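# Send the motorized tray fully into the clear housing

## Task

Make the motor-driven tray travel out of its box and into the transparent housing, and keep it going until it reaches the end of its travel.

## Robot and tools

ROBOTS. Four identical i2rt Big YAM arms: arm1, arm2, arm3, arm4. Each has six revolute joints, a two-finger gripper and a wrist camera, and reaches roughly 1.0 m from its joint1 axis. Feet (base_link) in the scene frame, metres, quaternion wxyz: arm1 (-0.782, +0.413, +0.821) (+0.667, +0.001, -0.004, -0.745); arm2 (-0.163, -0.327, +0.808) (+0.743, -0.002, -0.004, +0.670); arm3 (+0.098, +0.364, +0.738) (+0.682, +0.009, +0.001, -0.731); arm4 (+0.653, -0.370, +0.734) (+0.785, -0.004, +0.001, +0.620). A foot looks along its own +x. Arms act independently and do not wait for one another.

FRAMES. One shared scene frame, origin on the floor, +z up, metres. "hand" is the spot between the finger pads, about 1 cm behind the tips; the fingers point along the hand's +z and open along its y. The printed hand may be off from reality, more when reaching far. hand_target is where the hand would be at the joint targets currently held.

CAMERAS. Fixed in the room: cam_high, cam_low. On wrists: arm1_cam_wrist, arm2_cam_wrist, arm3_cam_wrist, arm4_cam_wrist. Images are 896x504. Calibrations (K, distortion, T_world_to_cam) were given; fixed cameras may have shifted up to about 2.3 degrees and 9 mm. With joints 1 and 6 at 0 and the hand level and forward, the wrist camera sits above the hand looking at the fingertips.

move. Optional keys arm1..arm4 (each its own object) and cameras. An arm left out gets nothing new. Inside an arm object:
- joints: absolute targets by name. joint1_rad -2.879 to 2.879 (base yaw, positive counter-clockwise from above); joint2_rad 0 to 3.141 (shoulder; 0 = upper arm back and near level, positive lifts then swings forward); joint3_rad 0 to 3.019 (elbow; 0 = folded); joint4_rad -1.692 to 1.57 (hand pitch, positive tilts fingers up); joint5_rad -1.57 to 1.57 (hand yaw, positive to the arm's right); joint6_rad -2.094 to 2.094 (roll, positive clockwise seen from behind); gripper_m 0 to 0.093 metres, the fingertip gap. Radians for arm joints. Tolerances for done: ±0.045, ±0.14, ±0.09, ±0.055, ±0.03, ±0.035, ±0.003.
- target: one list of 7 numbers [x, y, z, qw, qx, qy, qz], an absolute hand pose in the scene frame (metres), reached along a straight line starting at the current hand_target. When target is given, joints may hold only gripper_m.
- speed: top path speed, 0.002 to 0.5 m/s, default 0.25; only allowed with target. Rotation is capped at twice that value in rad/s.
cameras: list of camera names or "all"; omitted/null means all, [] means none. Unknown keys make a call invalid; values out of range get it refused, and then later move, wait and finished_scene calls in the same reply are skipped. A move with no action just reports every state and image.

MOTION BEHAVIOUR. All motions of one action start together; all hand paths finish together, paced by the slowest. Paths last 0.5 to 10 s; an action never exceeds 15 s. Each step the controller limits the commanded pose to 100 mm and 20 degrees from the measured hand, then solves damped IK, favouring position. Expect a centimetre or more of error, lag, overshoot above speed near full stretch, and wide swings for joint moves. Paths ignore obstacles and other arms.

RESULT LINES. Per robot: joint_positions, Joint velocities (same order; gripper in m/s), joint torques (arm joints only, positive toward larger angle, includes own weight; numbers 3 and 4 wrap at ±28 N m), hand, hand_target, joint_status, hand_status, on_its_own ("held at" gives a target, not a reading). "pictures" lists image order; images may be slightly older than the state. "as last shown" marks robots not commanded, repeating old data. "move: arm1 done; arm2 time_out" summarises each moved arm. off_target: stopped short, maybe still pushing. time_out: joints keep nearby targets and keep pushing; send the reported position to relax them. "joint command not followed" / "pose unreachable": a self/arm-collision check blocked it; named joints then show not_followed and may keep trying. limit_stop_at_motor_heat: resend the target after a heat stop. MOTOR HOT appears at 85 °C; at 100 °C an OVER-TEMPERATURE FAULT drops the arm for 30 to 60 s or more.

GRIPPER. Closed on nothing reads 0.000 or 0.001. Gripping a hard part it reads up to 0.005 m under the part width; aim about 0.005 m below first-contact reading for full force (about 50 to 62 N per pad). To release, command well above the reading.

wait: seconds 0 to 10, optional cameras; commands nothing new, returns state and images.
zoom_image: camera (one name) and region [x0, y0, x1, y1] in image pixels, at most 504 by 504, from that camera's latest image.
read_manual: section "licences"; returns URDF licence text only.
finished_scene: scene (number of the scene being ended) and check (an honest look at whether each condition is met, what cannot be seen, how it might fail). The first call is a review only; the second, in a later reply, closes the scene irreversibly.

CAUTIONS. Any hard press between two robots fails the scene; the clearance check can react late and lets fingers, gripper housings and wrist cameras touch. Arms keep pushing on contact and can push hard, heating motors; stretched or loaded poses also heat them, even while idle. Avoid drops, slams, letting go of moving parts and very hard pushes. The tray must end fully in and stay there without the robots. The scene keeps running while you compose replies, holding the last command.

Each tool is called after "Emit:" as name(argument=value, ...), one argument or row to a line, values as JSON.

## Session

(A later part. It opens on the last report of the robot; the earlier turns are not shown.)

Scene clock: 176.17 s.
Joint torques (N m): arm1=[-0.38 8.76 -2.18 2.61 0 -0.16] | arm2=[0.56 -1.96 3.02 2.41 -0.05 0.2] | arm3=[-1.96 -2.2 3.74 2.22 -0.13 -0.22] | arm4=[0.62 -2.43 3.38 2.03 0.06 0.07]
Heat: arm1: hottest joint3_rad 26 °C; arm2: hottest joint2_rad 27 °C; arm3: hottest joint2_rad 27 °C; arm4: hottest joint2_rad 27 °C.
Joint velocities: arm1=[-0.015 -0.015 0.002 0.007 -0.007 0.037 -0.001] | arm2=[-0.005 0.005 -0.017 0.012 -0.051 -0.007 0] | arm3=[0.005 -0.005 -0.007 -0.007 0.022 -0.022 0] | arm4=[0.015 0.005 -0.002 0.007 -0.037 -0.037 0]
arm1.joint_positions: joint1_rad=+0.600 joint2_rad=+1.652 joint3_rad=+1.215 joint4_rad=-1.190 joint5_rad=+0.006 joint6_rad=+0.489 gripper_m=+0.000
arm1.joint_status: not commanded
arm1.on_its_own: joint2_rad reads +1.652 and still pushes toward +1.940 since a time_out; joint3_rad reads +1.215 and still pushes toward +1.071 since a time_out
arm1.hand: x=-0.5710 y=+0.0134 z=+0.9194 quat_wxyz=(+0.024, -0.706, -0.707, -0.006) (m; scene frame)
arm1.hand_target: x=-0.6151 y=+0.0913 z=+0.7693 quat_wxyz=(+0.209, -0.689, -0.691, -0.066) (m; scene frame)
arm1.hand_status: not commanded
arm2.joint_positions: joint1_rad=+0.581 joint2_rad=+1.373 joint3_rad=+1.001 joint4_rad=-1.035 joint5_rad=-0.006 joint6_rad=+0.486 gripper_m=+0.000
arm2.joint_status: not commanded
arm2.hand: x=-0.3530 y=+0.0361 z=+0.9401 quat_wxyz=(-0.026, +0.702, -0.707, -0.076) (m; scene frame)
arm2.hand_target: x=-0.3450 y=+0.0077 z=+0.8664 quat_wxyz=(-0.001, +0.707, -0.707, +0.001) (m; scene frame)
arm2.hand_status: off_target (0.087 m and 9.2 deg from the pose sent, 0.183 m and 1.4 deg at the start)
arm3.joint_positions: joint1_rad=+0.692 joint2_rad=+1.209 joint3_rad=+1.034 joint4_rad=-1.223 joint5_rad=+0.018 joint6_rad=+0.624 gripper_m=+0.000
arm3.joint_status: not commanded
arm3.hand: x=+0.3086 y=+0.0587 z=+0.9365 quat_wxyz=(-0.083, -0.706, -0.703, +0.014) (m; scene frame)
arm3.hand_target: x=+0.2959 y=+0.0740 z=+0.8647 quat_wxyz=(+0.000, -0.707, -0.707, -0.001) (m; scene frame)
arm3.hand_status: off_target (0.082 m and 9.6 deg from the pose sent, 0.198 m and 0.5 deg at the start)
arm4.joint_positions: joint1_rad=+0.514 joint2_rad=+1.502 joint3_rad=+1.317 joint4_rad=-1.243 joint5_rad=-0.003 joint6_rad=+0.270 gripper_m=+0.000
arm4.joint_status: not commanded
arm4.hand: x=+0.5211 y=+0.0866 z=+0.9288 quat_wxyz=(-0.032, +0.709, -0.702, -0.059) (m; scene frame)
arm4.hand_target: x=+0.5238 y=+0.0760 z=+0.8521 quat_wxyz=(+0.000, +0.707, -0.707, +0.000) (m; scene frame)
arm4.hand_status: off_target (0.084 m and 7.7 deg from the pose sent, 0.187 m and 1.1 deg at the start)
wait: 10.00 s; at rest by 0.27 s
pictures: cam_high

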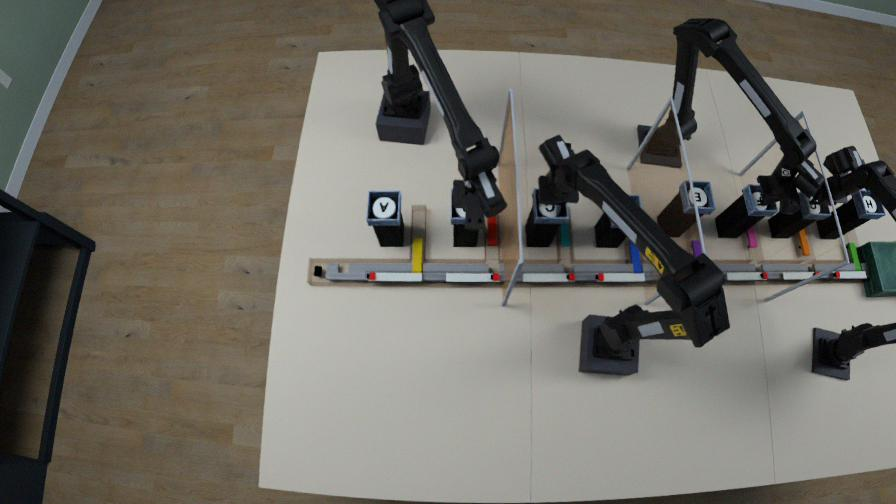

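Emit:
wait(
  seconds=9,
  cameras=[],
)

Emit:
move(
  arm1={"target": [-0.577, 0.02, 1.02, 0, 0.7071, 0.7071, 0], "speed": 0.35},
  arm2={"target": [-0.352, 0.018, 1.02, 0, 0.7071, -0.7071, 0], "speed": 0.35},
  arm3={"target": [0.304, 0.066, 1.02, 0, 0.7071, 0.7071, 0], "speed": 0.35},
  arm4={"target": [0.522, 0.082, 1.03, 0, 0.7071, -0.7071, 0], "speed": 0.35},
  cameras=[],
)

Emit:
move(
  arm1={"target": [-0.797, 0.018, 1.01, 0, 0.7071, 0.7071, 0], "speed": 0.35},
  arm2={"target": [-0.122, 0.014, 1.01, 0, 0.7071, -0.7071, 0], "speed": 0.35},
  arm3={"target": [0.086, 0.064, 1.01, 0, 0.7071, 0.7071, 0], "speed": 0.35},
  arm4={"target": [0.747, 0.082, 1.02, 0, 0.7071, -0.7071, 0], "speed": 0.35},
  cameras=["cam_high", "cam_low"],
)

Scene clock: 185.77 s.
Joint torques (N m): arm1=[-0.38 8.76 -2.21 2.59 0 -0.17] | arm2=[0.62 -2.26 2.88 2.33 -0.06 0.18] | arm3=[-2.02 -2.08 3.79 2.22 -0.14 -0.23] | arm4=[0.67 -2.43 3.38 2.03 0.06 0.07]
Heat: arm1: hottest joint3_rad 26 °C; arm2: hottest joint2_rad 27 °C; arm3: hottest joint2_rad 27 °C; arm4: hottest joint2_rad 27 °C.
Joint velocities: arm1=[-0.015 -0.005 -0.017 -0.002 -0.037 -0.037 0] | arm2=[-0.005 -0.005 0.007 -0.002 0.022 -0.037 0] | arm3=[-0.005 -0.015 0.012 -0.002 0.051 -0.037 0] | arm4=[-0.005 -0.005 0.002 -0.017 0.007 0.007 0]
arm1.joint_positions: joint1_rad=+0.600 joint2_rad=+1.652 joint3_rad=+1.215 joint4_rad=-1.190 joint5_rad=+0.006 joint6_rad=+0.489 gripper_m=+0.000
arm1.joint_status: not commanded
arm1.on_its_own: joint2_rad reads +1.652 and still pushes toward +1.940 since a time_out; joint3_rad reads +1.215 and still pushes toward +1.071 since a time_out
arm1.hand: x=-0.5710 y=+0.0134 z=+0.9194 quat_wxyz=(+0.024, -0.706, -0.707, -0.006) (m; scene frame)
arm1.hand_target: x=-0.6151 y=+0.0913 z=+0.7693 quat_wxyz=(+0.209, -0.689, -0.691, -0.066) (m; scene frame)
arm1.hand_status: not commanded
arm2.joint_positions: joint1_rad=+0.581 joint2_rad=+1.373 joint3_rad=+1.001 joint4_rad=-1.035 joint5_rad=-0.006 joint6_rad=+0.486 gripper_m=+0.000
arm2.joint_status: not commanded
arm2.hand: x=-0.3530 y=+0.0361 z=+0.9401 quat_wxyz=(-0.026, +0.702, -0.707, -0.076) (m; scene frame)
arm2.hand_target: x=-0.3450 y=+0.0077 z=+0.8664 quat_wxyz=(-0.001, +0.707, -0.707, +0.001) (m; scene frame)
arm2.hand_status: off_target (0.087 m and 9.2 deg from the pose sent, 0.183 m and 1.4 deg at the start)
arm3.joint_positions: joint1_rad=+0.692 joint2_rad=+1.209 joint3_rad=+1.034 joint4_rad=-1.223 joint5_rad=+0.018 joint6_rad=+0.624 gripper_m=+0.000
arm3.joint_status: not commanded
arm3.hand: x=+0.3086 y=+0.0587 z=+0.9365 quat_wxyz=(-0.083, -0.706, -0.703, +0.014) (m; scene frame)
arm3.hand_target: x=+0.2959 y=+0.0740 z=+0.8647 quat_wxyz=(+0.000, -0.707, -0.707, -0.001) (m; scene frame)
arm3.hand_status: off_target (0.082 m and 9.6 deg from the pose sent, 0.198 m and 0.5 deg at the start)
arm4.joint_positions: joint1_rad=+0.514 joint2_rad=+1.502 joint3_rad=+1.317 joint4_rad=-1.243 joint5_rad=-0.003 joint6_rad=+0.270 gripper_m=+0.000
arm4.joint_status: not commanded
arm4.hand: x=+0.5211 y=+0.0866 z=+0.9288 quat_wxyz=(-0.032, +0.709, -0.702, -0.059) (m; scene frame)
arm4.hand_target: x=+0.5238 y=+0.0760 z=+0.8521 quat_wxyz=(+0.000, +0.707, -0.707, +0.000) (m; scene frame)
arm4.hand_status: off_target (0.084 m and 7.7 deg from the pose sent, 0.187 m and 1.1 deg at the start)
wait: 9.00 s; at rest from the start
pictures: none
No camera images: "cameras" was empty.

Scene clock: 187.53 s.
Joint torques (N m): arm1=[-0.03 -10.34 11.45 0.44 0.09 -0.11] | arm2=[0.21 -12.28 13.42 -0.39 -0.2 0.2] | arm3=[-0.85 -9.88 15.35 0.08 -0.05 -0.1] | arm4=[0.67 -11.69 16.13 -0.53 0.01 0.05]
Heat: arm1: hottest joint3_rad 26 °C; arm2: hottest joint2_rad 27 °C; arm3: hottest joint2_rad 27 °C; arm4: hottest joint2_rad 27 °C.
move: arm1 off_target; arm2 off_target; arm3 off_target; arm4 off_target
Joint velocities: arm1=[0.005 -0.005 -0.012 -0.012 0.007 -0.037 0] | arm2=[-0.005 -0.015 0.002 -0.002 -0.022 -0.037 0] | arm3=[0.005 -0.005 0.002 -0.007 0.022 0.007 0.001] | arm4=[-0.005 0.005 0.002 -0.012 -0.022 -0.037 0]
arm1.joint_positions: joint1_rad=+0.599 joint2_rad=+1.518 joint3_rad=+1.289 joint4_rad=-1.384 joint5_rad=+0.006 joint6_rad=+0.489 gripper_m=+0.000
arm1.joint_status: not commanded
arm1.hand: x=-0.5818 y=+0.0323 z=+1.0035 quat_wxyz=(+0.018, -0.707, -0.707, -0.005) (m; scene frame)
arm1.hand_target: x=-0.5766 y=+0.0193 z=+1.0195 quat_wxyz=(+0.000, -0.707, -0.707, +0.000) (m; scene frame)
arm1.hand_status: off_target (0.021 m and 2.1 deg from the pose sent, 0.101 m and 2.8 deg at the start; pose on its path clipped on 9 of 53 steps)
arm2.joint_positions: joint1_rad=+0.581 joint2_rad=+1.370 joint3_rad=+1.187 joint4_rad=-1.410 joint5_rad=-0.006 joint6_rad=+0.486 gripper_m=+0.000
arm2.joint_status: not commanded
arm2.hand: x=-0.3416 y=+0.0120 z=+1.0065 quat_wxyz=(+0.002, +0.704, -0.710, +0.012) (m; scene frame)
arm2.hand_target: x=-0.3523 y=+0.0181 z=+1.0204 quat_wxyz=(+0.000, +0.707, -0.707, -0.001) (m; scene frame)
arm2.hand_status: off_target (0.018 m and 1.5 deg from the pose sent, 0.082 m and 9.2 deg at the start)
arm3.joint_positions: joint1_rad=+0.692 joint2_rad=+1.256 joint3_rad=+1.282 joint4_rad=-1.600 joint5_rad=+0.018 joint6_rad=+0.624 gripper_m=+0.000
arm3.joint_status: not commanded
arm3.hand: x=+0.2964 y=+0.0737 z=+1.0122 quat_wxyz=(+0.004, -0.707, -0.707, +0.000) (m; scene frame)
arm3.hand_target: x=+0.3047 y=+0.0652 z=+1.0206 quat_wxyz=(+0.000, -0.707, -0.707, +0.000) (m; scene frame)
arm3.hand_status: off_target (0.013 m and 0.5 deg from the pose sent, 0.084 m and 9.6 deg at the start)
arm4.joint_positions: joint1_rad=+0.514 joint2_rad=+1.544 joint3_rad=+1.580 joint4_rad=-1.645 joint5_rad=-0.002 joint6_rad=+0.270 gripper_m=+0.000
arm4.joint_status: not commanded
arm4.hand: x=+0.5270 y=+0.0662 z=+1.0087 quat_wxyz=(+0.012, +0.710, -0.703, +0.020) (m; scene frame)
arm4.hand_target: x=+0.5223 y=+0.0809 z=+1.0292 quat_wxyz=(+0.000, +0.708, -0.706, +0.000) (m; scene frame)
arm4.hand_status: off_target (0.027 m and 2.7 deg from the pose sent, 0.101 m and 7.7 deg at the start)
pictures: none
No camera images: "cameras" was empty.

Scene clock: 189.40 s.
Joint torques (N m): arm1=[0.26 -9.47 8.34 1.2 -0.09 -0.16] | arm2=[-1.26 -9.99 10.84 0.03 -0.24 0.01] | arm3=[-2.61 -8.7 11.45 0.24 -0.2 -0.26] | arm4=[0.73 -12.63 12.22 0.17 -0.17 -0.19]
Heat: arm1: hottest joint3_rad 26 °C; arm2: hottest joint2_rad 27 °C; arm3: hottest joint2_rad 27 °C; arm4: hottest joint2_rad 27 °C.
move: arm1 done; arm2 done; arm3 done; arm4 off_target
Joint velocities: arm1=[-0.005 -0.024 -0.007 0.002 -0.066 0.037 0] | arm2=[-0.005 -0.024 0.002 0.002 0.007 0.022 0] | arm3=[0.005 -0.024 0.012 0.007 -0.037 -0.022 0] | arm4=[-0.024 -0.024 -0.002 0.002 0.022 -0.037 -0.001]
arm1.joint_positions: joint1_rad=+0.082 joint2_rad=+1.398 joint3_rad=+1.173 joint4_rad=-1.363 joint5_rad=-0.002 joint6_rad=-0.021 gripper_m=+0.000
arm1.joint_status: not commanded
arm1.hand: x=-0.7942 y=+0.0220 z=+1.0068 quat_wxyz=(+0.001, -0.710, -0.705, -0.008) (m; scene frame)
arm1.hand_target: x=-0.7942 y=+0.0196 z=+1.0100 quat_wxyz=(-0.006, -0.707, -0.707, -0.003) (m; scene frame)
arm1.hand_status: done (0.006 m and 1.0 deg from the pose sent, 0.216 m and 2.1 deg at the start)
arm2.joint_positions: joint1_rad=-0.015 joint2_rad=+1.244 joint3_rad=+1.074 joint4_rad=-1.410 joint5_rad=-0.012 joint6_rad=-0.121 gripper_m=+0.000
arm2.joint_status: not commanded
arm2.hand: x=-0.1267 y=+0.0090 z=+1.0094 quat_wxyz=(+0.003, +0.708, -0.706, +0.000) (m; scene frame)
arm2.hand_target: x=-0.1225 y=+0.0108 z=+1.0102 quat_wxyz=(+0.004, +0.707, -0.707, -0.001) (m; scene frame)
arm2.hand_status: done (0.007 m and 0.4 deg from the pose sent, 0.220 m and 1.5 deg at the start)
arm3.joint_positions: joint1_rad=+0.058 joint2_rad=+1.095 joint3_rad=+1.162 joint4_rad=-1.616 joint5_rad=-0.002 joint6_rad=-0.012 gripper_m=+0.000
arm3.joint_status: not commanded
arm3.hand: x=+0.0918 y=+0.0648 z=+1.0120 quat_wxyz=(-0.007, -0.707, -0.708, -0.002) (m; scene frame)
arm3.hand_target: x=+0.0884 y=+0.0654 z=+1.0104 quat_wxyz=(-0.004, -0.707, -0.707, -0.007) (m; scene frame)
arm3.hand_status: done (0.006 m and 0.9 deg from the pose sent, 0.211 m and 0.5 deg at the start)
arm4.joint_positions: joint1_rad=+0.020 joint2_rad=+1.539 joint3_rad=+1.580 joint4_rad=-1.641 joint5_rad=+0.004 joint6_rad=-0.197 gripper_m=+0.000
arm4.joint_status: not commanded
arm4.hand: x=+0.7492 y=+0.0735 z=+1.0113 quat_wxyz=(+0.013, +0.701, -0.713, +0.014) (m; scene frame)
arm4.hand_target: x=+0.7490 y=+0.0820 z=+1.0203 quat_wxyz=(+0.000, +0.707, -0.707, +0.004) (m; scene frame)
arm4.hand_status: off_target (0.012 m and 2.4 deg from the pose sent, 0.221 m and 2.7 deg at the start)
pictures: cam_high, cam_low

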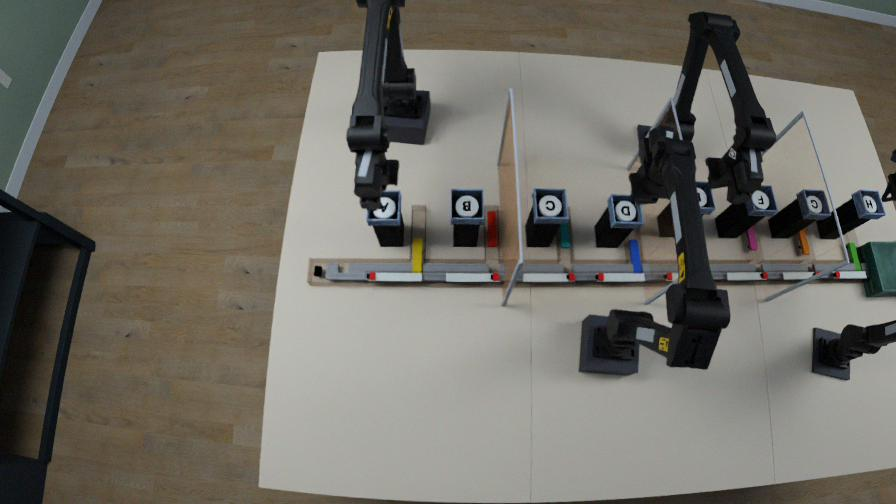

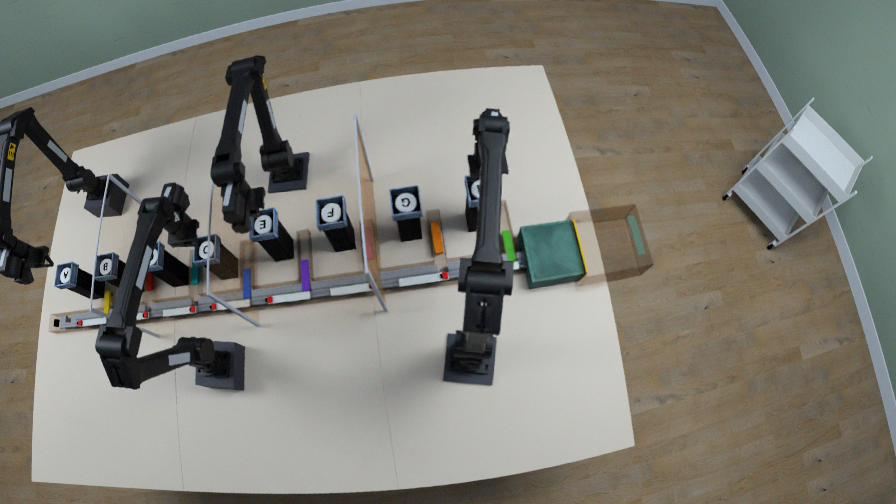

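Emit:
move(
  arm1={"target": [-0.797, 0.018, 0.845, 0, 0.7071, 0.7071, 0], "speed": 0.2},
  arm2={"target": [-0.122, 0.014, 0.850, 0, 0.7071, -0.7071, 0], "speed": 0.2},
  arm3={"target": [0.086, 0.062, 0.860, 0, 0.7071, 0.7071, 0], "speed": 0.2},
  arm4={"target": [0.747, 0.082, 0.850, 0, 0.7071, -0.7071, 0], "speed": 0.2},
  cameras=["cam_high", "cam_low"],
)

Scene clock: 192.03 s.
Joint torques (N m): arm1=[-0.03 -0.97 3.23 3.1 0.2 -0.18] | arm2=[-1.03 -1.67 3.17 2.69 0.05 0.11] | arm3=[-2.67 0.15 2.61 2.5 0.11 -0.23] | arm4=[0.97 0.03 2.32 2.48 -0.21 -0.14]
Heat: arm1: hottest joint3_rad 26 °C; arm2: hottest joint2_rad 27 °C; arm3: hottest joint2_rad 27 °C; arm4: hottest joint2_rad 27 °C.
move: arm1 off_target; arm2 off_target; arm3 off_target; arm4 off_target
Joint velocities: arm1=[0.015 -0.005 0.012 -0.022 -0.125 0.022 0] | arm2=[-0.005 0.015 0.002 0.007 -0.007 -0.007 0.001] | arm3=[-0.015 -0.015 0.002 -0.017 0.081 -0.007 0] | arm4=[-0.005 -0.024 0.002 0.007 -0.051 0.007 0.001]
arm1.joint_positions: joint1_rad=+0.082 joint2_rad=+1.439 joint3_rad=+0.962 joint4_rad=-0.963 joint5_rad=+0.002 joint6_rad=-0.024 gripper_m=+0.000
arm1.joint_status: not commanded
arm1.hand: x=-0.7948 y=+0.0028 z=+0.9183 quat_wxyz=(-0.048, -0.707, -0.704, +0.047) (m; scene frame)
arm1.hand_target: x=-0.7963 y=+0.0293 z=+0.8548 quat_wxyz=(+0.000, -0.707, -0.707, +0.000) (m; scene frame)
arm1.hand_status: off_target (0.075 m and 7.7 deg from the pose sent, 0.162 m and 1.0 deg at the start)
arm2.joint_positions: joint1_rad=-0.015 joint2_rad=+1.292 joint3_rad=+0.860 joint4_rad=-1.014 joint5_rad=-0.012 joint6_rad=-0.122 gripper_m=+0.000
arm2.joint_status: not commanded
arm2.hand: x=-0.1233 y=+0.0307 z=+0.9181 quat_wxyz=(-0.049, +0.708, -0.704, -0.041) (m; scene frame)
arm2.hand_target: x=-0.1236 y=+0.0044 z=+0.8593 quat_wxyz=(+0.000, +0.707, -0.707, +0.000) (m; scene frame)
arm2.hand_status: off_target (0.070 m and 7.3 deg from the pose sent, 0.160 m and 0.4 deg at the start)
arm3.joint_positions: joint1_rad=+0.058 joint2_rad=+1.024 joint3_rad=+0.910 joint4_rad=-1.277 joint5_rad=+0.004 joint6_rad=-0.014 gripper_m=+0.000
arm3.joint_status: not commanded
arm3.hand: x=+0.0912 y=+0.0545 z=+0.9383 quat_wxyz=(-0.061, -0.704, -0.705, +0.057) (m; scene frame)
arm3.hand_target: x=+0.0873 y=+0.0761 z=+0.8705 quat_wxyz=(-0.001, -0.707, -0.707, -0.001) (m; scene frame)
arm3.hand_status: off_target (0.079 m and 9.6 deg from the pose sent, 0.152 m and 0.9 deg at the start)
arm4.joint_positions: joint1_rad=+0.020 joint2_rad=+1.439 joint3_rad=+1.293 joint4_rad=-1.265 joint5_rad=-0.002 joint6_rad=-0.198 gripper_m=+0.000
arm4.joint_status: not commanded
arm4.hand: x=+0.7492 y=+0.0772 z=+0.9467 quat_wxyz=(-0.064, +0.700, -0.711, -0.040) (m; scene frame)
arm4.hand_target: x=+0.7443 y=+0.0682 z=+0.8593 quat_wxyz=(+0.001, +0.707, -0.707, +0.000) (m; scene frame)
arm4.hand_status: off_target (0.097 m and 8.8 deg from the pose sent, 0.162 m and 2.4 deg at the start)
pictures: cam_high, cam_low

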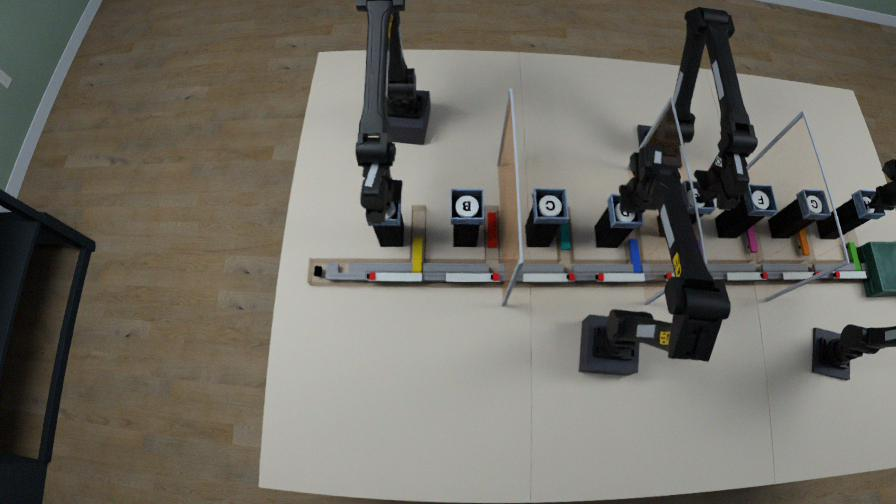

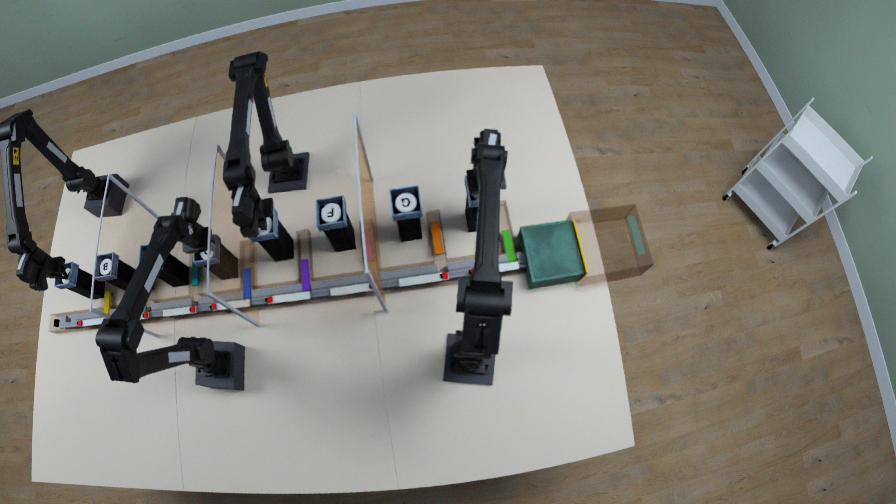

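Emit:
wait(
  seconds=8,
  cameras=["cam_high", "cam_low"],
)

Emit:
zoom_image(
  camera="cam_high",
  region=[400, 180, 620, 304],
)

Emit:
zoom_image(
  camera="cam_high",
  region=[700, 200, 896, 310],
)

Emit:
zoom_image(
  camera="cam_low",
  region=[40, 180, 540, 340],
)

Scene clock: 200.20 s.
Joint torques (N m): arm1=[0.03 -0.97 3.25 3.08 0.21 -0.16] | arm2=[-0.85 -2.2 3.14 2.65 0.05 0.11] | arm3=[-2.78 0.21 2.63 2.47 0.09 -0.23] | arm4=[0.91 0.09 2.33 2.5 -0.2 -0.14]
Heat: arm1: hottest joint3_rad 26 °C; arm2: hottest joint2_rad 27 °C; arm3: hottest joint2_rad 27 °C; arm4: hottest joint2_rad 27 °C.
Joint velocities: arm1=[0.005 -0.005 0.002 0.012 -0.007 -0.066 0.001] | arm2=[0.005 0.005 -0.002 -0.002 -0.007 -0.037 -0.001] | arm3=[-0.015 0.005 -0.012 -0.012 0.022 0.022 0] | arm4=[-0.015 -0.005 -0.002 -0.007 -0.022 -0.11 0]
arm1.joint_positions: joint1_rad=+0.082 joint2_rad=+1.439 joint3_rad=+0.962 joint4_rad=-0.963 joint5_rad=+0.002 joint6_rad=-0.024 gripper_m=+0.000
arm1.joint_status: not commanded
arm1.hand: x=-0.7948 y=+0.0028 z=+0.9183 quat_wxyz=(-0.048, -0.707, -0.704, +0.047) (m; scene frame)
arm1.hand_target: x=-0.7962 y=+0.0293 z=+0.8548 quat_wxyz=(+0.000, -0.707, -0.707, -0.001) (m; scene frame)
arm1.hand_status: off_target (0.075 m and 7.7 deg from the pose sent, 0.162 m and 1.0 deg at the start)
arm2.joint_positions: joint1_rad=-0.015 joint2_rad=+1.292 joint3_rad=+0.860 joint4_rad=-1.014 joint5_rad=-0.012 joint6_rad=-0.122 gripper_m=+0.000
arm2.joint_status: not commanded
arm2.hand: x=-0.1233 y=+0.0307 z=+0.9181 quat_wxyz=(-0.049, +0.708, -0.704, -0.041) (m; scene frame)
arm2.hand_target: x=-0.1236 y=+0.0044 z=+0.8593 quat_wxyz=(+0.000, +0.707, -0.707, +0.000) (m; scene frame)
arm2.hand_status: off_target (0.070 m and 7.3 deg from the pose sent, 0.160 m and 0.4 deg at the start)
arm3.joint_positions: joint1_rad=+0.058 joint2_rad=+1.024 joint3_rad=+0.910 joint4_rad=-1.277 joint5_rad=+0.004 joint6_rad=-0.015 gripper_m=+0.000
arm3.joint_status: not commanded
arm3.hand: x=+0.0912 y=+0.0545 z=+0.9383 quat_wxyz=(-0.061, -0.704, -0.706, +0.057) (m; scene frame)
arm3.hand_target: x=+0.0873 y=+0.0761 z=+0.8705 quat_wxyz=(-0.001, -0.707, -0.707, -0.001) (m; scene frame)
arm3.hand_status: off_target (0.079 m and 9.6 deg from the pose sent, 0.152 m and 0.9 deg at the start)
arm4.joint_positions: joint1_rad=+0.020 joint2_rad=+1.439 joint3_rad=+1.293 joint4_rad=-1.265 joint5_rad=-0.002 joint6_rad=-0.198 gripper_m=+0.000
arm4.joint_status: not commanded
arm4.hand: x=+0.7492 y=+0.0773 z=+0.9469 quat_wxyz=(-0.065, +0.699, -0.711, -0.041) (m; scene frame)
arm4.hand_target: x=+0.7443 y=+0.0682 z=+0.8595 quat_wxyz=(+0.000, +0.707, -0.707, +0.000) (m; scene frame)
arm4.hand_status: off_target (0.097 m and 8.8 deg from the pose sent, 0.162 m and 2.4 deg at the start)
wait: 8.00 s; at rest by 0.10 s
pictures: cam_high, cam_low

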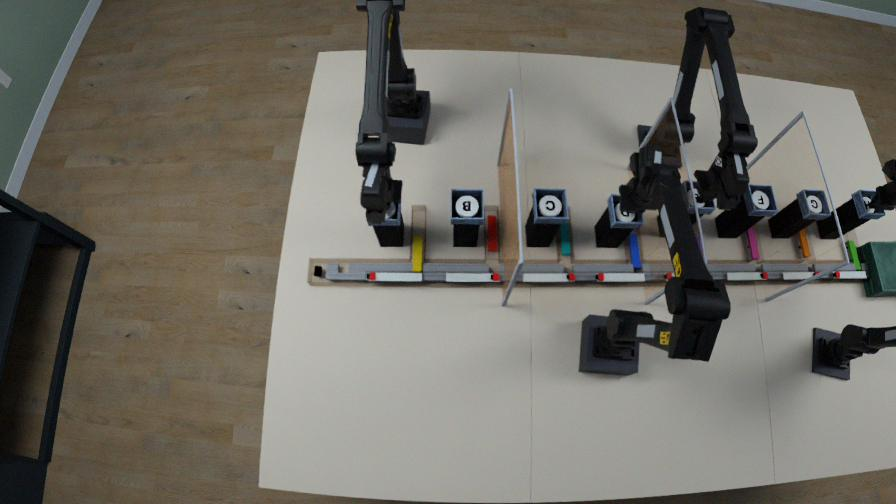

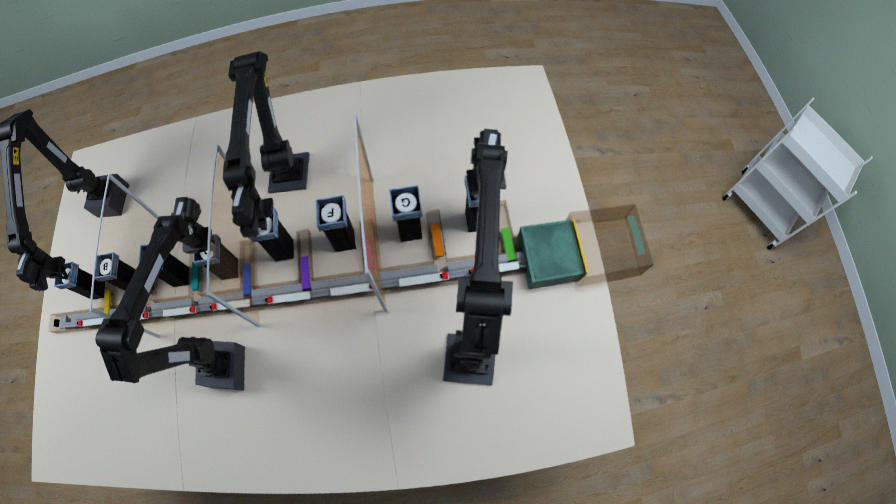

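Scaled by 2.291 from the camera's 896x504 image, which has a finer 1280x720 frame.

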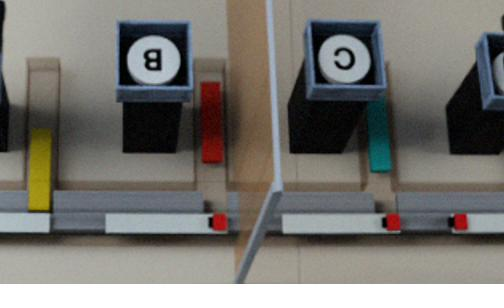

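Scaled by 2.571 from the camera's 896x504 image, which has a finer 1280x720 frame.

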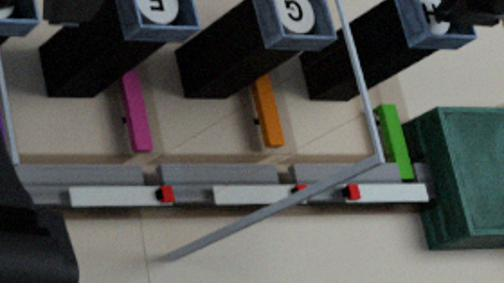

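Scaled by 1.008 from the camera's 896x504 image, which has a finer 1280x720 frame.

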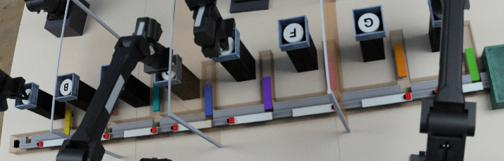

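Emit:
wait(
  seconds=8,
  cameras=["cam_high", "cam_low"],
)

Emit:
zoom_image(
  camera="cam_high",
  region=[400, 180, 680, 304],
)

Emit:
zoom_image(
  camera="cam_high",
  region=[700, 200, 896, 310],
)

Emit:
zoom_image(
  camera="cam_low",
  region=[60, 200, 340, 340],
)

Emit:
zoom_image(
  camera="cam_low",
  region=[280, 180, 560, 320],
)

Scene clock: 208.67 s.
Joint torques (N m): arm1=[0.03 -0.91 3.3 3.06 0.19 -0.18] | arm2=[-0.67 -1.73 3.11 2.63 0.02 0.11] | arm3=[-2.73 0.15 2.59 2.48 0.1 -0.22] | arm4=[0.91 0.03 2.33 2.5 -0.2 -0.15]
Heat: arm1: hottest joint3_rad 26 °C; arm2: hottest joint2_rad 27 °C; arm3: hottest joint2_rad 27 °C; arm4: hottest joint2_rad 27 °C.
Joint velocities: arm1=[-0.015 -0.005 -0.007 -0.017 0.022 0.037 0] | arm2=[0.005 -0.024 -0.012 -0.007 0.022 0.066 0] | arm3=[-0.005 -0.005 -0.012 -0.012 0.022 -0.037 -0.001] | arm4=[-0.005 -0.005 0.007 0.002 0.022 -0.051 0]
arm1.joint_positions: joint1_rad=+0.082 joint2_rad=+1.439 joint3_rad=+0.962 joint4_rad=-0.963 joint5_rad=+0.002 joint6_rad=-0.024 gripper_m=+0.000
arm1.joint_status: not commanded
arm1.hand: x=-0.7948 y=+0.0028 z=+0.9183 quat_wxyz=(-0.048, -0.707, -0.704, +0.047) (m; scene frame)
arm1.hand_target: x=-0.7962 y=+0.0293 z=+0.8548 quat_wxyz=(+0.000, -0.707, -0.707, -0.001) (m; scene frame)
arm1.hand_status: off_target (0.075 m and 7.7 deg from the pose sent, 0.162 m and 1.0 deg at the start)
arm2.joint_positions: joint1_rad=-0.015 joint2_rad=+1.292 joint3_rad=+0.860 joint4_rad=-1.014 joint5_rad=-0.012 joint6_rad=-0.122 gripper_m=+0.000
arm2.joint_status: not commanded
arm2.hand: x=-0.1233 y=+0.0307 z=+0.9181 quat_wxyz=(-0.049, +0.708, -0.704, -0.041) (m; scene frame)
arm2.hand_target: x=-0.1236 y=+0.0044 z=+0.8593 quat_wxyz=(+0.000, +0.707, -0.707, +0.000) (m; scene frame)
arm2.hand_status: off_target (0.070 m and 7.3 deg from the pose sent, 0.160 m and 0.4 deg at the start)
arm3.joint_positions: joint1_rad=+0.058 joint2_rad=+1.024 joint3_rad=+0.910 joint4_rad=-1.277 joint5_rad=+0.004 joint6_rad=-0.015 gripper_m=+0.000
arm3.joint_status: not commanded
arm3.hand: x=+0.0912 y=+0.0545 z=+0.9383 quat_wxyz=(-0.061, -0.704, -0.706, +0.057) (m; scene frame)
arm3.hand_target: x=+0.0873 y=+0.0761 z=+0.8705 quat_wxyz=(-0.001, -0.707, -0.707, -0.001) (m; scene frame)
arm3.hand_status: off_target (0.079 m and 9.6 deg from the pose sent, 0.152 m and 0.9 deg at the start)
arm4.joint_positions: joint1_rad=+0.020 joint2_rad=+1.439 joint3_rad=+1.293 joint4_rad=-1.265 joint5_rad=-0.002 joint6_rad=-0.198 gripper_m=+0.000
arm4.joint_status: not commanded
arm4.hand: x=+0.7492 y=+0.0773 z=+0.9469 quat_wxyz=(-0.065, +0.699, -0.711, -0.041) (m; scene frame)
arm4.hand_target: x=+0.7443 y=+0.0682 z=+0.8595 quat_wxyz=(+0.000, +0.707, -0.707, +0.000) (m; scene frame)
arm4.hand_status: off_target (0.097 m and 8.8 deg from the pose sent, 0.162 m and 2.4 deg at the start)
wait: 8.00 s; at rest from the start
pictures: cam_high, cam_low

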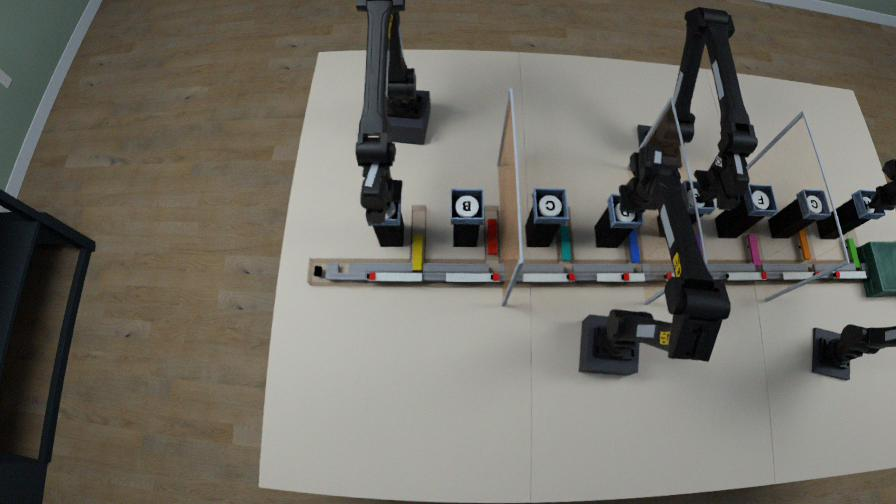

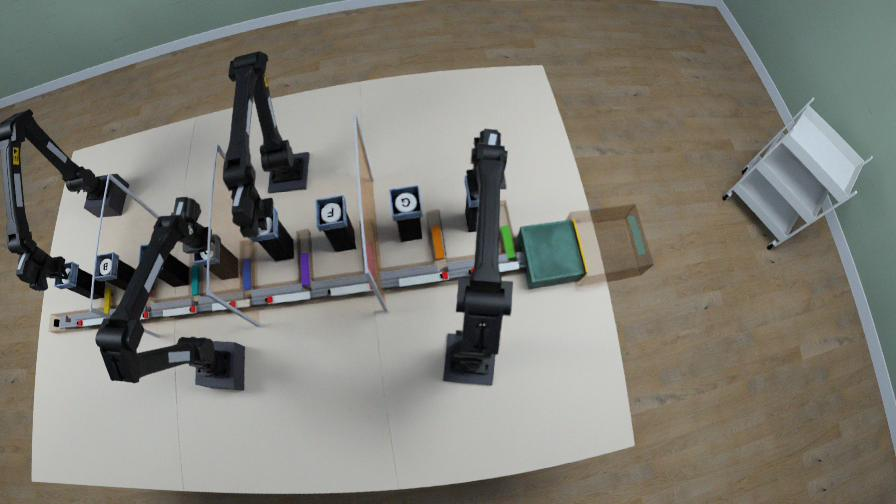

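Scaled by 1.800 from the camera's 896x504 image, which has a finer 1280x720 frame.

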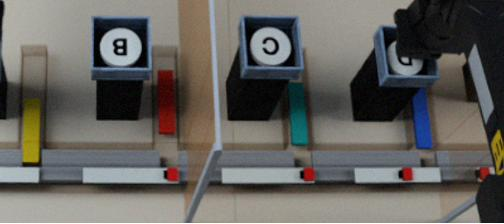

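Scaled by 2.571 from the camera's 896x504 image, which has a finer 1280x720 frame.

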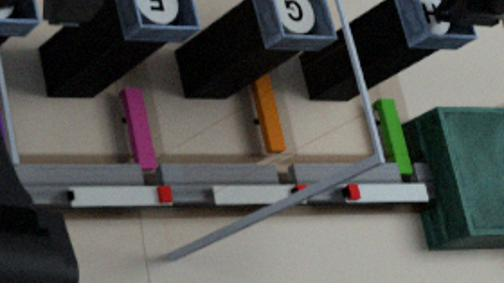

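Scaled by 1.800 from the camera's 896x504 image, which has a finer 1280x720 frame.

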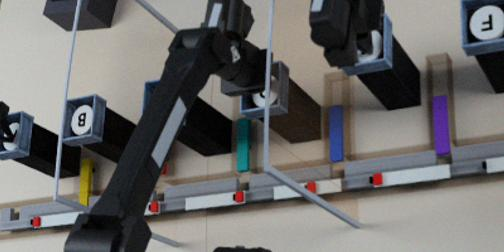

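Scaled by 1.800 from the camera's 896x504 image, which has a finer 1280x720 frame.

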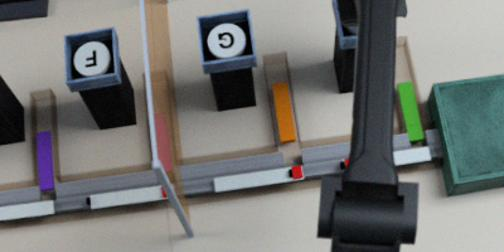

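Emit:
wait(
  seconds=10,
  cameras=["cam_high", "cam_low"],
)

Emit:
zoom_image(
  camera="cam_high",
  region=[400, 180, 680, 304],
)

Emit:
zoom_image(
  camera="cam_high",
  region=[700, 200, 896, 310],
)

Emit:
zoom_image(
  camera="cam_low",
  region=[60, 200, 340, 340],
)

Emit:
zoom_image(
  camera="cam_low",
  region=[280, 180, 560, 320],
)

Scene clock: 219.03 s.
Joint torques (N m): arm1=[0.03 -0.79 3.25 3.07 0.19 -0.17] | arm2=[-1.2 -1.73 3.29 2.63 0.04 0.09] | arm3=[-2.84 0.03 2.62 2.47 0.1 -0.23] | arm4=[0.97 0.09 2.33 2.51 -0.2 -0.15]
Heat: arm1: hottest joint3_rad 26 °C; arm2: hottest joint2_rad 27 °C; arm3: hottest joint2_rad 27 °C; arm4: hottest joint2_rad 27 °C.
Joint velocities: arm1=[-0.005 0.005 -0.017 0.007 0.037 -0.007 -0.001] | arm2=[-0.015 -0.015 -0.007 0.002 0.007 -0.037 0] | arm3=[-0.015 -0.015 0.007 -0.002 -0.066 -0.051 0] | arm4=[-0.015 -0.024 -0.002 0.007 -0.081 0.037 0]
arm1.joint_positions: joint1_rad=+0.082 joint2_rad=+1.439 joint3_rad=+0.962 joint4_rad=-0.963 joint5_rad=+0.002 joint6_rad=-0.024 gripper_m=+0.000
arm1.joint_status: not commanded
arm1.hand: x=-0.7948 y=+0.0028 z=+0.9183 quat_wxyz=(-0.048, -0.707, -0.704, +0.047) (m; scene frame)
arm1.hand_target: x=-0.7962 y=+0.0293 z=+0.8548 quat_wxyz=(+0.000, -0.707, -0.707, -0.001) (m; scene frame)
arm1.hand_status: off_target (0.075 m and 7.7 deg from the pose sent, 0.162 m and 1.0 deg at the start)
arm2.joint_positions: joint1_rad=-0.015 joint2_rad=+1.292 joint3_rad=+0.860 joint4_rad=-1.014 joint5_rad=-0.012 joint6_rad=-0.122 gripper_m=+0.000
arm2.joint_status: not commanded
arm2.hand: x=-0.1233 y=+0.0307 z=+0.9181 quat_wxyz=(-0.049, +0.708, -0.704, -0.041) (m; scene frame)
arm2.hand_target: x=-0.1236 y=+0.0044 z=+0.8593 quat_wxyz=(+0.000, +0.707, -0.707, +0.000) (m; scene frame)
arm2.hand_status: off_target (0.070 m and 7.3 deg from the pose sent, 0.160 m and 0.4 deg at the start)
arm3.joint_positions: joint1_rad=+0.058 joint2_rad=+1.024 joint3_rad=+0.910 joint4_rad=-1.277 joint5_rad=+0.004 joint6_rad=-0.015 gripper_m=+0.000
arm3.joint_status: not commanded
arm3.hand: x=+0.0912 y=+0.0545 z=+0.9383 quat_wxyz=(-0.061, -0.704, -0.706, +0.057) (m; scene frame)
arm3.hand_target: x=+0.0873 y=+0.0761 z=+0.8705 quat_wxyz=(-0.001, -0.707, -0.707, -0.001) (m; scene frame)
arm3.hand_status: off_target (0.079 m and 9.6 deg from the pose sent, 0.152 m and 0.9 deg at the start)
arm4.joint_positions: joint1_rad=+0.020 joint2_rad=+1.439 joint3_rad=+1.293 joint4_rad=-1.265 joint5_rad=-0.002 joint6_rad=-0.198 gripper_m=+0.000
arm4.joint_status: not commanded
arm4.hand: x=+0.7492 y=+0.0773 z=+0.9469 quat_wxyz=(-0.065, +0.699, -0.711, -0.041) (m; scene frame)
arm4.hand_target: x=+0.7443 y=+0.0682 z=+0.8595 quat_wxyz=(+0.000, +0.707, -0.707, +0.000) (m; scene frame)
arm4.hand_status: off_target (0.097 m and 8.8 deg from the pose sent, 0.162 m and 2.4 deg at the start)
wait: 10.00 s; at rest from the start
pictures: cam_high, cam_low

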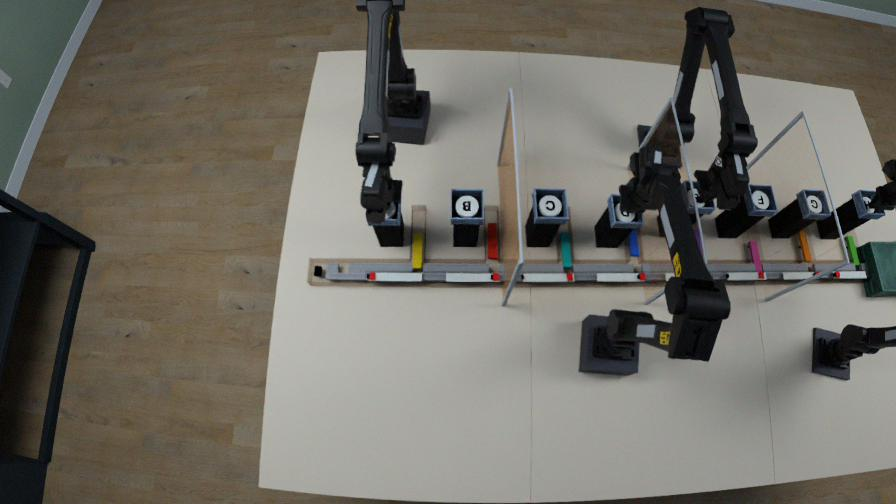

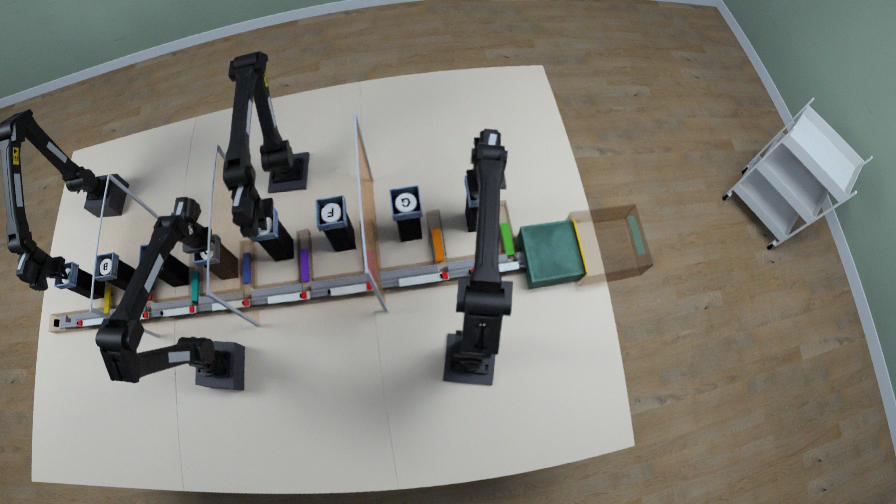

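Scaled by 1.800 from the camera's 896x504 image, which has a finer 1280x720 frame.

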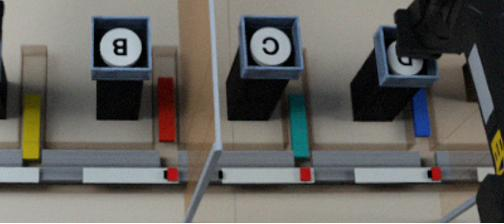

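Scaled by 2.571 from the camera's 896x504 image, which has a finer 1280x720 frame.

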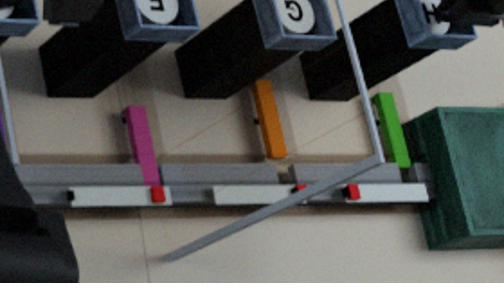

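Scaled by 1.800 from the camera's 896x504 image, which has a finer 1280x720 frame.

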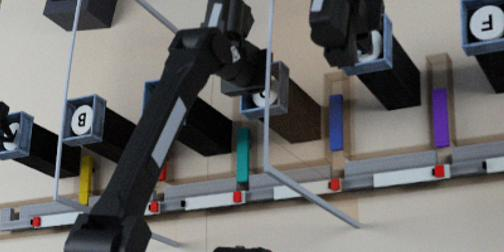

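Scaled by 1.800 from the camera's 896x504 image, which has a finer 1280x720 frame.

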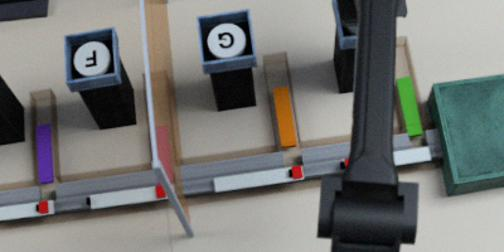

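Emit:
wait(
  seconds=6,
  cameras=["cam_high", "cam_low"],
)

Emit:
zoom_image(
  camera="cam_high",
  region=[400, 180, 680, 304],
)

Emit:
zoom_image(
  camera="cam_high",
  region=[700, 200, 896, 310],
)

Emit:
zoom_image(
  camera="cam_low",
  region=[60, 200, 340, 340],
)

Scene clock: 225.87 s.
Joint torques (N m): arm1=[0.09 -0.91 3.26 3.04 0.19 -0.16] | arm2=[-1.14 -1.9 3.28 2.67 0.07 0.11] | arm3=[-2.49 0.09 2.59 2.48 0.1 -0.23] | arm4=[0.97 0.03 2.32 2.5 -0.2 -0.14]
Heat: arm1: hottest joint3_rad 26 °C; arm2: hottest joint2_rad 27 °C; arm3: hottest joint2_rad 27 °C; arm4: hottest joint2_rad 27 °C.
Joint velocities: arm1=[-0.015 -0.015 -0.007 -0.007 0.022 -0.007 -0.001] | arm2=[-0.024 -0.015 -0.007 -0.002 -0.051 0.007 0] | arm3=[-0.005 0.005 -0.002 -0.012 -0.066 0.022 -0.001] | arm4=[-0.005 0.005 0.002 0.002 0.037 0.022 -0.001]
arm1.joint_positions: joint1_rad=+0.082 joint2_rad=+1.439 joint3_rad=+0.962 joint4_rad=-0.963 joint5_rad=+0.002 joint6_rad=-0.024 gripper_m=+0.000
arm1.joint_status: not commanded
arm1.hand: x=-0.7948 y=+0.0028 z=+0.9183 quat_wxyz=(-0.048, -0.707, -0.704, +0.047) (m; scene frame)
arm1.hand_target: x=-0.7962 y=+0.0293 z=+0.8548 quat_wxyz=(+0.000, -0.707, -0.707, -0.001) (m; scene frame)
arm1.hand_status: off_target (0.075 m and 7.7 deg from the pose sent, 0.162 m and 1.0 deg at the start)
arm2.joint_positions: joint1_rad=-0.015 joint2_rad=+1.292 joint3_rad=+0.860 joint4_rad=-1.014 joint5_rad=-0.012 joint6_rad=-0.122 gripper_m=+0.000
arm2.joint_status: not commanded
arm2.hand: x=-0.1233 y=+0.0307 z=+0.9181 quat_wxyz=(-0.049, +0.708, -0.704, -0.041) (m; scene frame)
arm2.hand_target: x=-0.1236 y=+0.0044 z=+0.8593 quat_wxyz=(+0.000, +0.707, -0.707, +0.000) (m; scene frame)
arm2.hand_status: off_target (0.070 m and 7.3 deg from the pose sent, 0.160 m and 0.4 deg at the start)
arm3.joint_positions: joint1_rad=+0.058 joint2_rad=+1.024 joint3_rad=+0.910 joint4_rad=-1.277 joint5_rad=+0.004 joint6_rad=-0.015 gripper_m=+0.000
arm3.joint_status: not commanded
arm3.hand: x=+0.0912 y=+0.0545 z=+0.9383 quat_wxyz=(-0.061, -0.704, -0.706, +0.057) (m; scene frame)
arm3.hand_target: x=+0.0873 y=+0.0761 z=+0.8705 quat_wxyz=(-0.001, -0.707, -0.707, -0.001) (m; scene frame)
arm3.hand_status: off_target (0.079 m and 9.6 deg from the pose sent, 0.152 m and 0.9 deg at the start)
arm4.joint_positions: joint1_rad=+0.020 joint2_rad=+1.439 joint3_rad=+1.293 joint4_rad=-1.265 joint5_rad=-0.002 joint6_rad=-0.198 gripper_m=+0.000
arm4.joint_status: not commanded
arm4.hand: x=+0.7492 y=+0.0773 z=+0.9469 quat_wxyz=(-0.065, +0.699, -0.711, -0.041) (m; scene frame)
arm4.hand_target: x=+0.7443 y=+0.0682 z=+0.8595 quat_wxyz=(+0.000, +0.707, -0.707, +0.000) (m; scene frame)
arm4.hand_status: off_target (0.097 m and 8.8 deg from the pose sent, 0.162 m and 2.4 deg at the start)
wait: 6.00 s; at rest from the start
pictures: cam_high, cam_low

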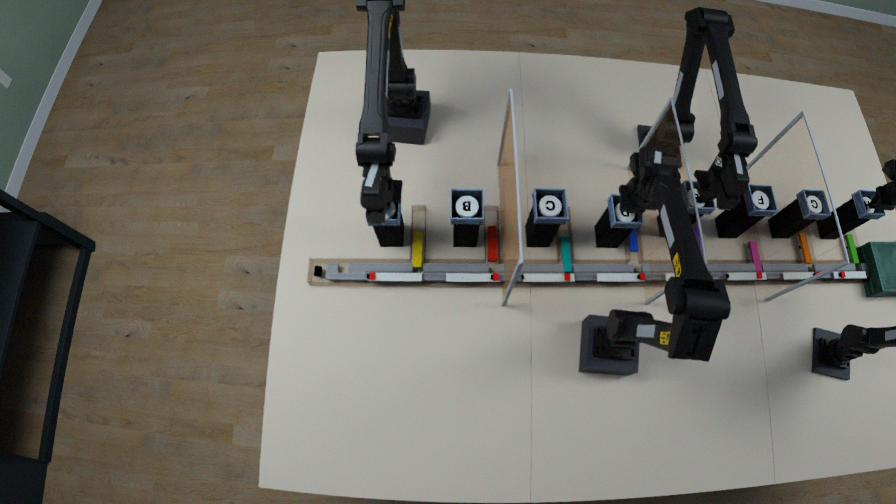

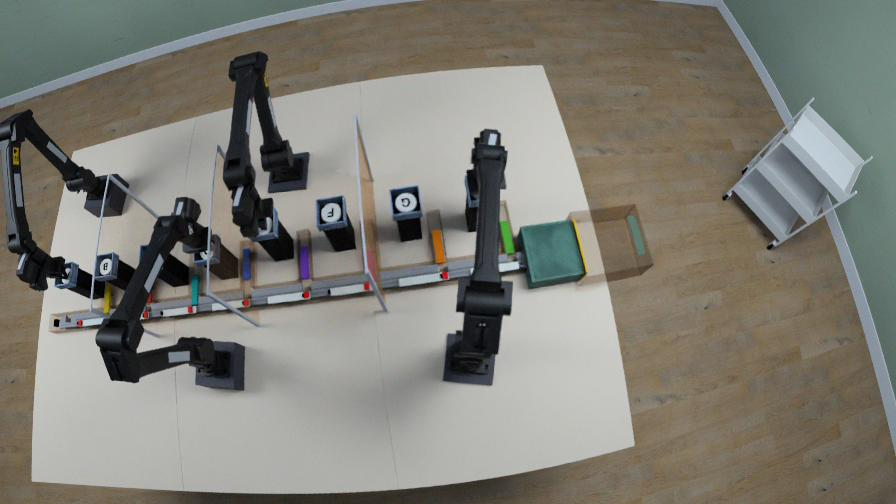

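Scaled by 1.800 from the camera's 896x504 image, which has a finer 1280x720 frame.

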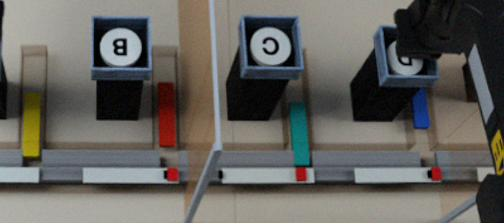

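Scaled by 2.571 from the camera's 896x504 image, which has a finer 1280x720 frame.

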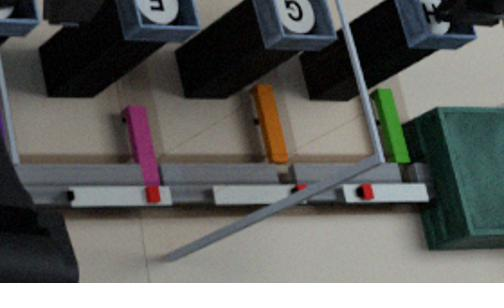

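Scaled by 1.800 from the camera's 896x504 image, which has a finer 1280x720 frame.

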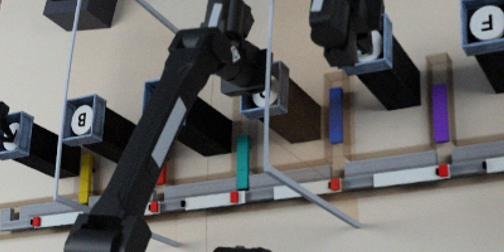

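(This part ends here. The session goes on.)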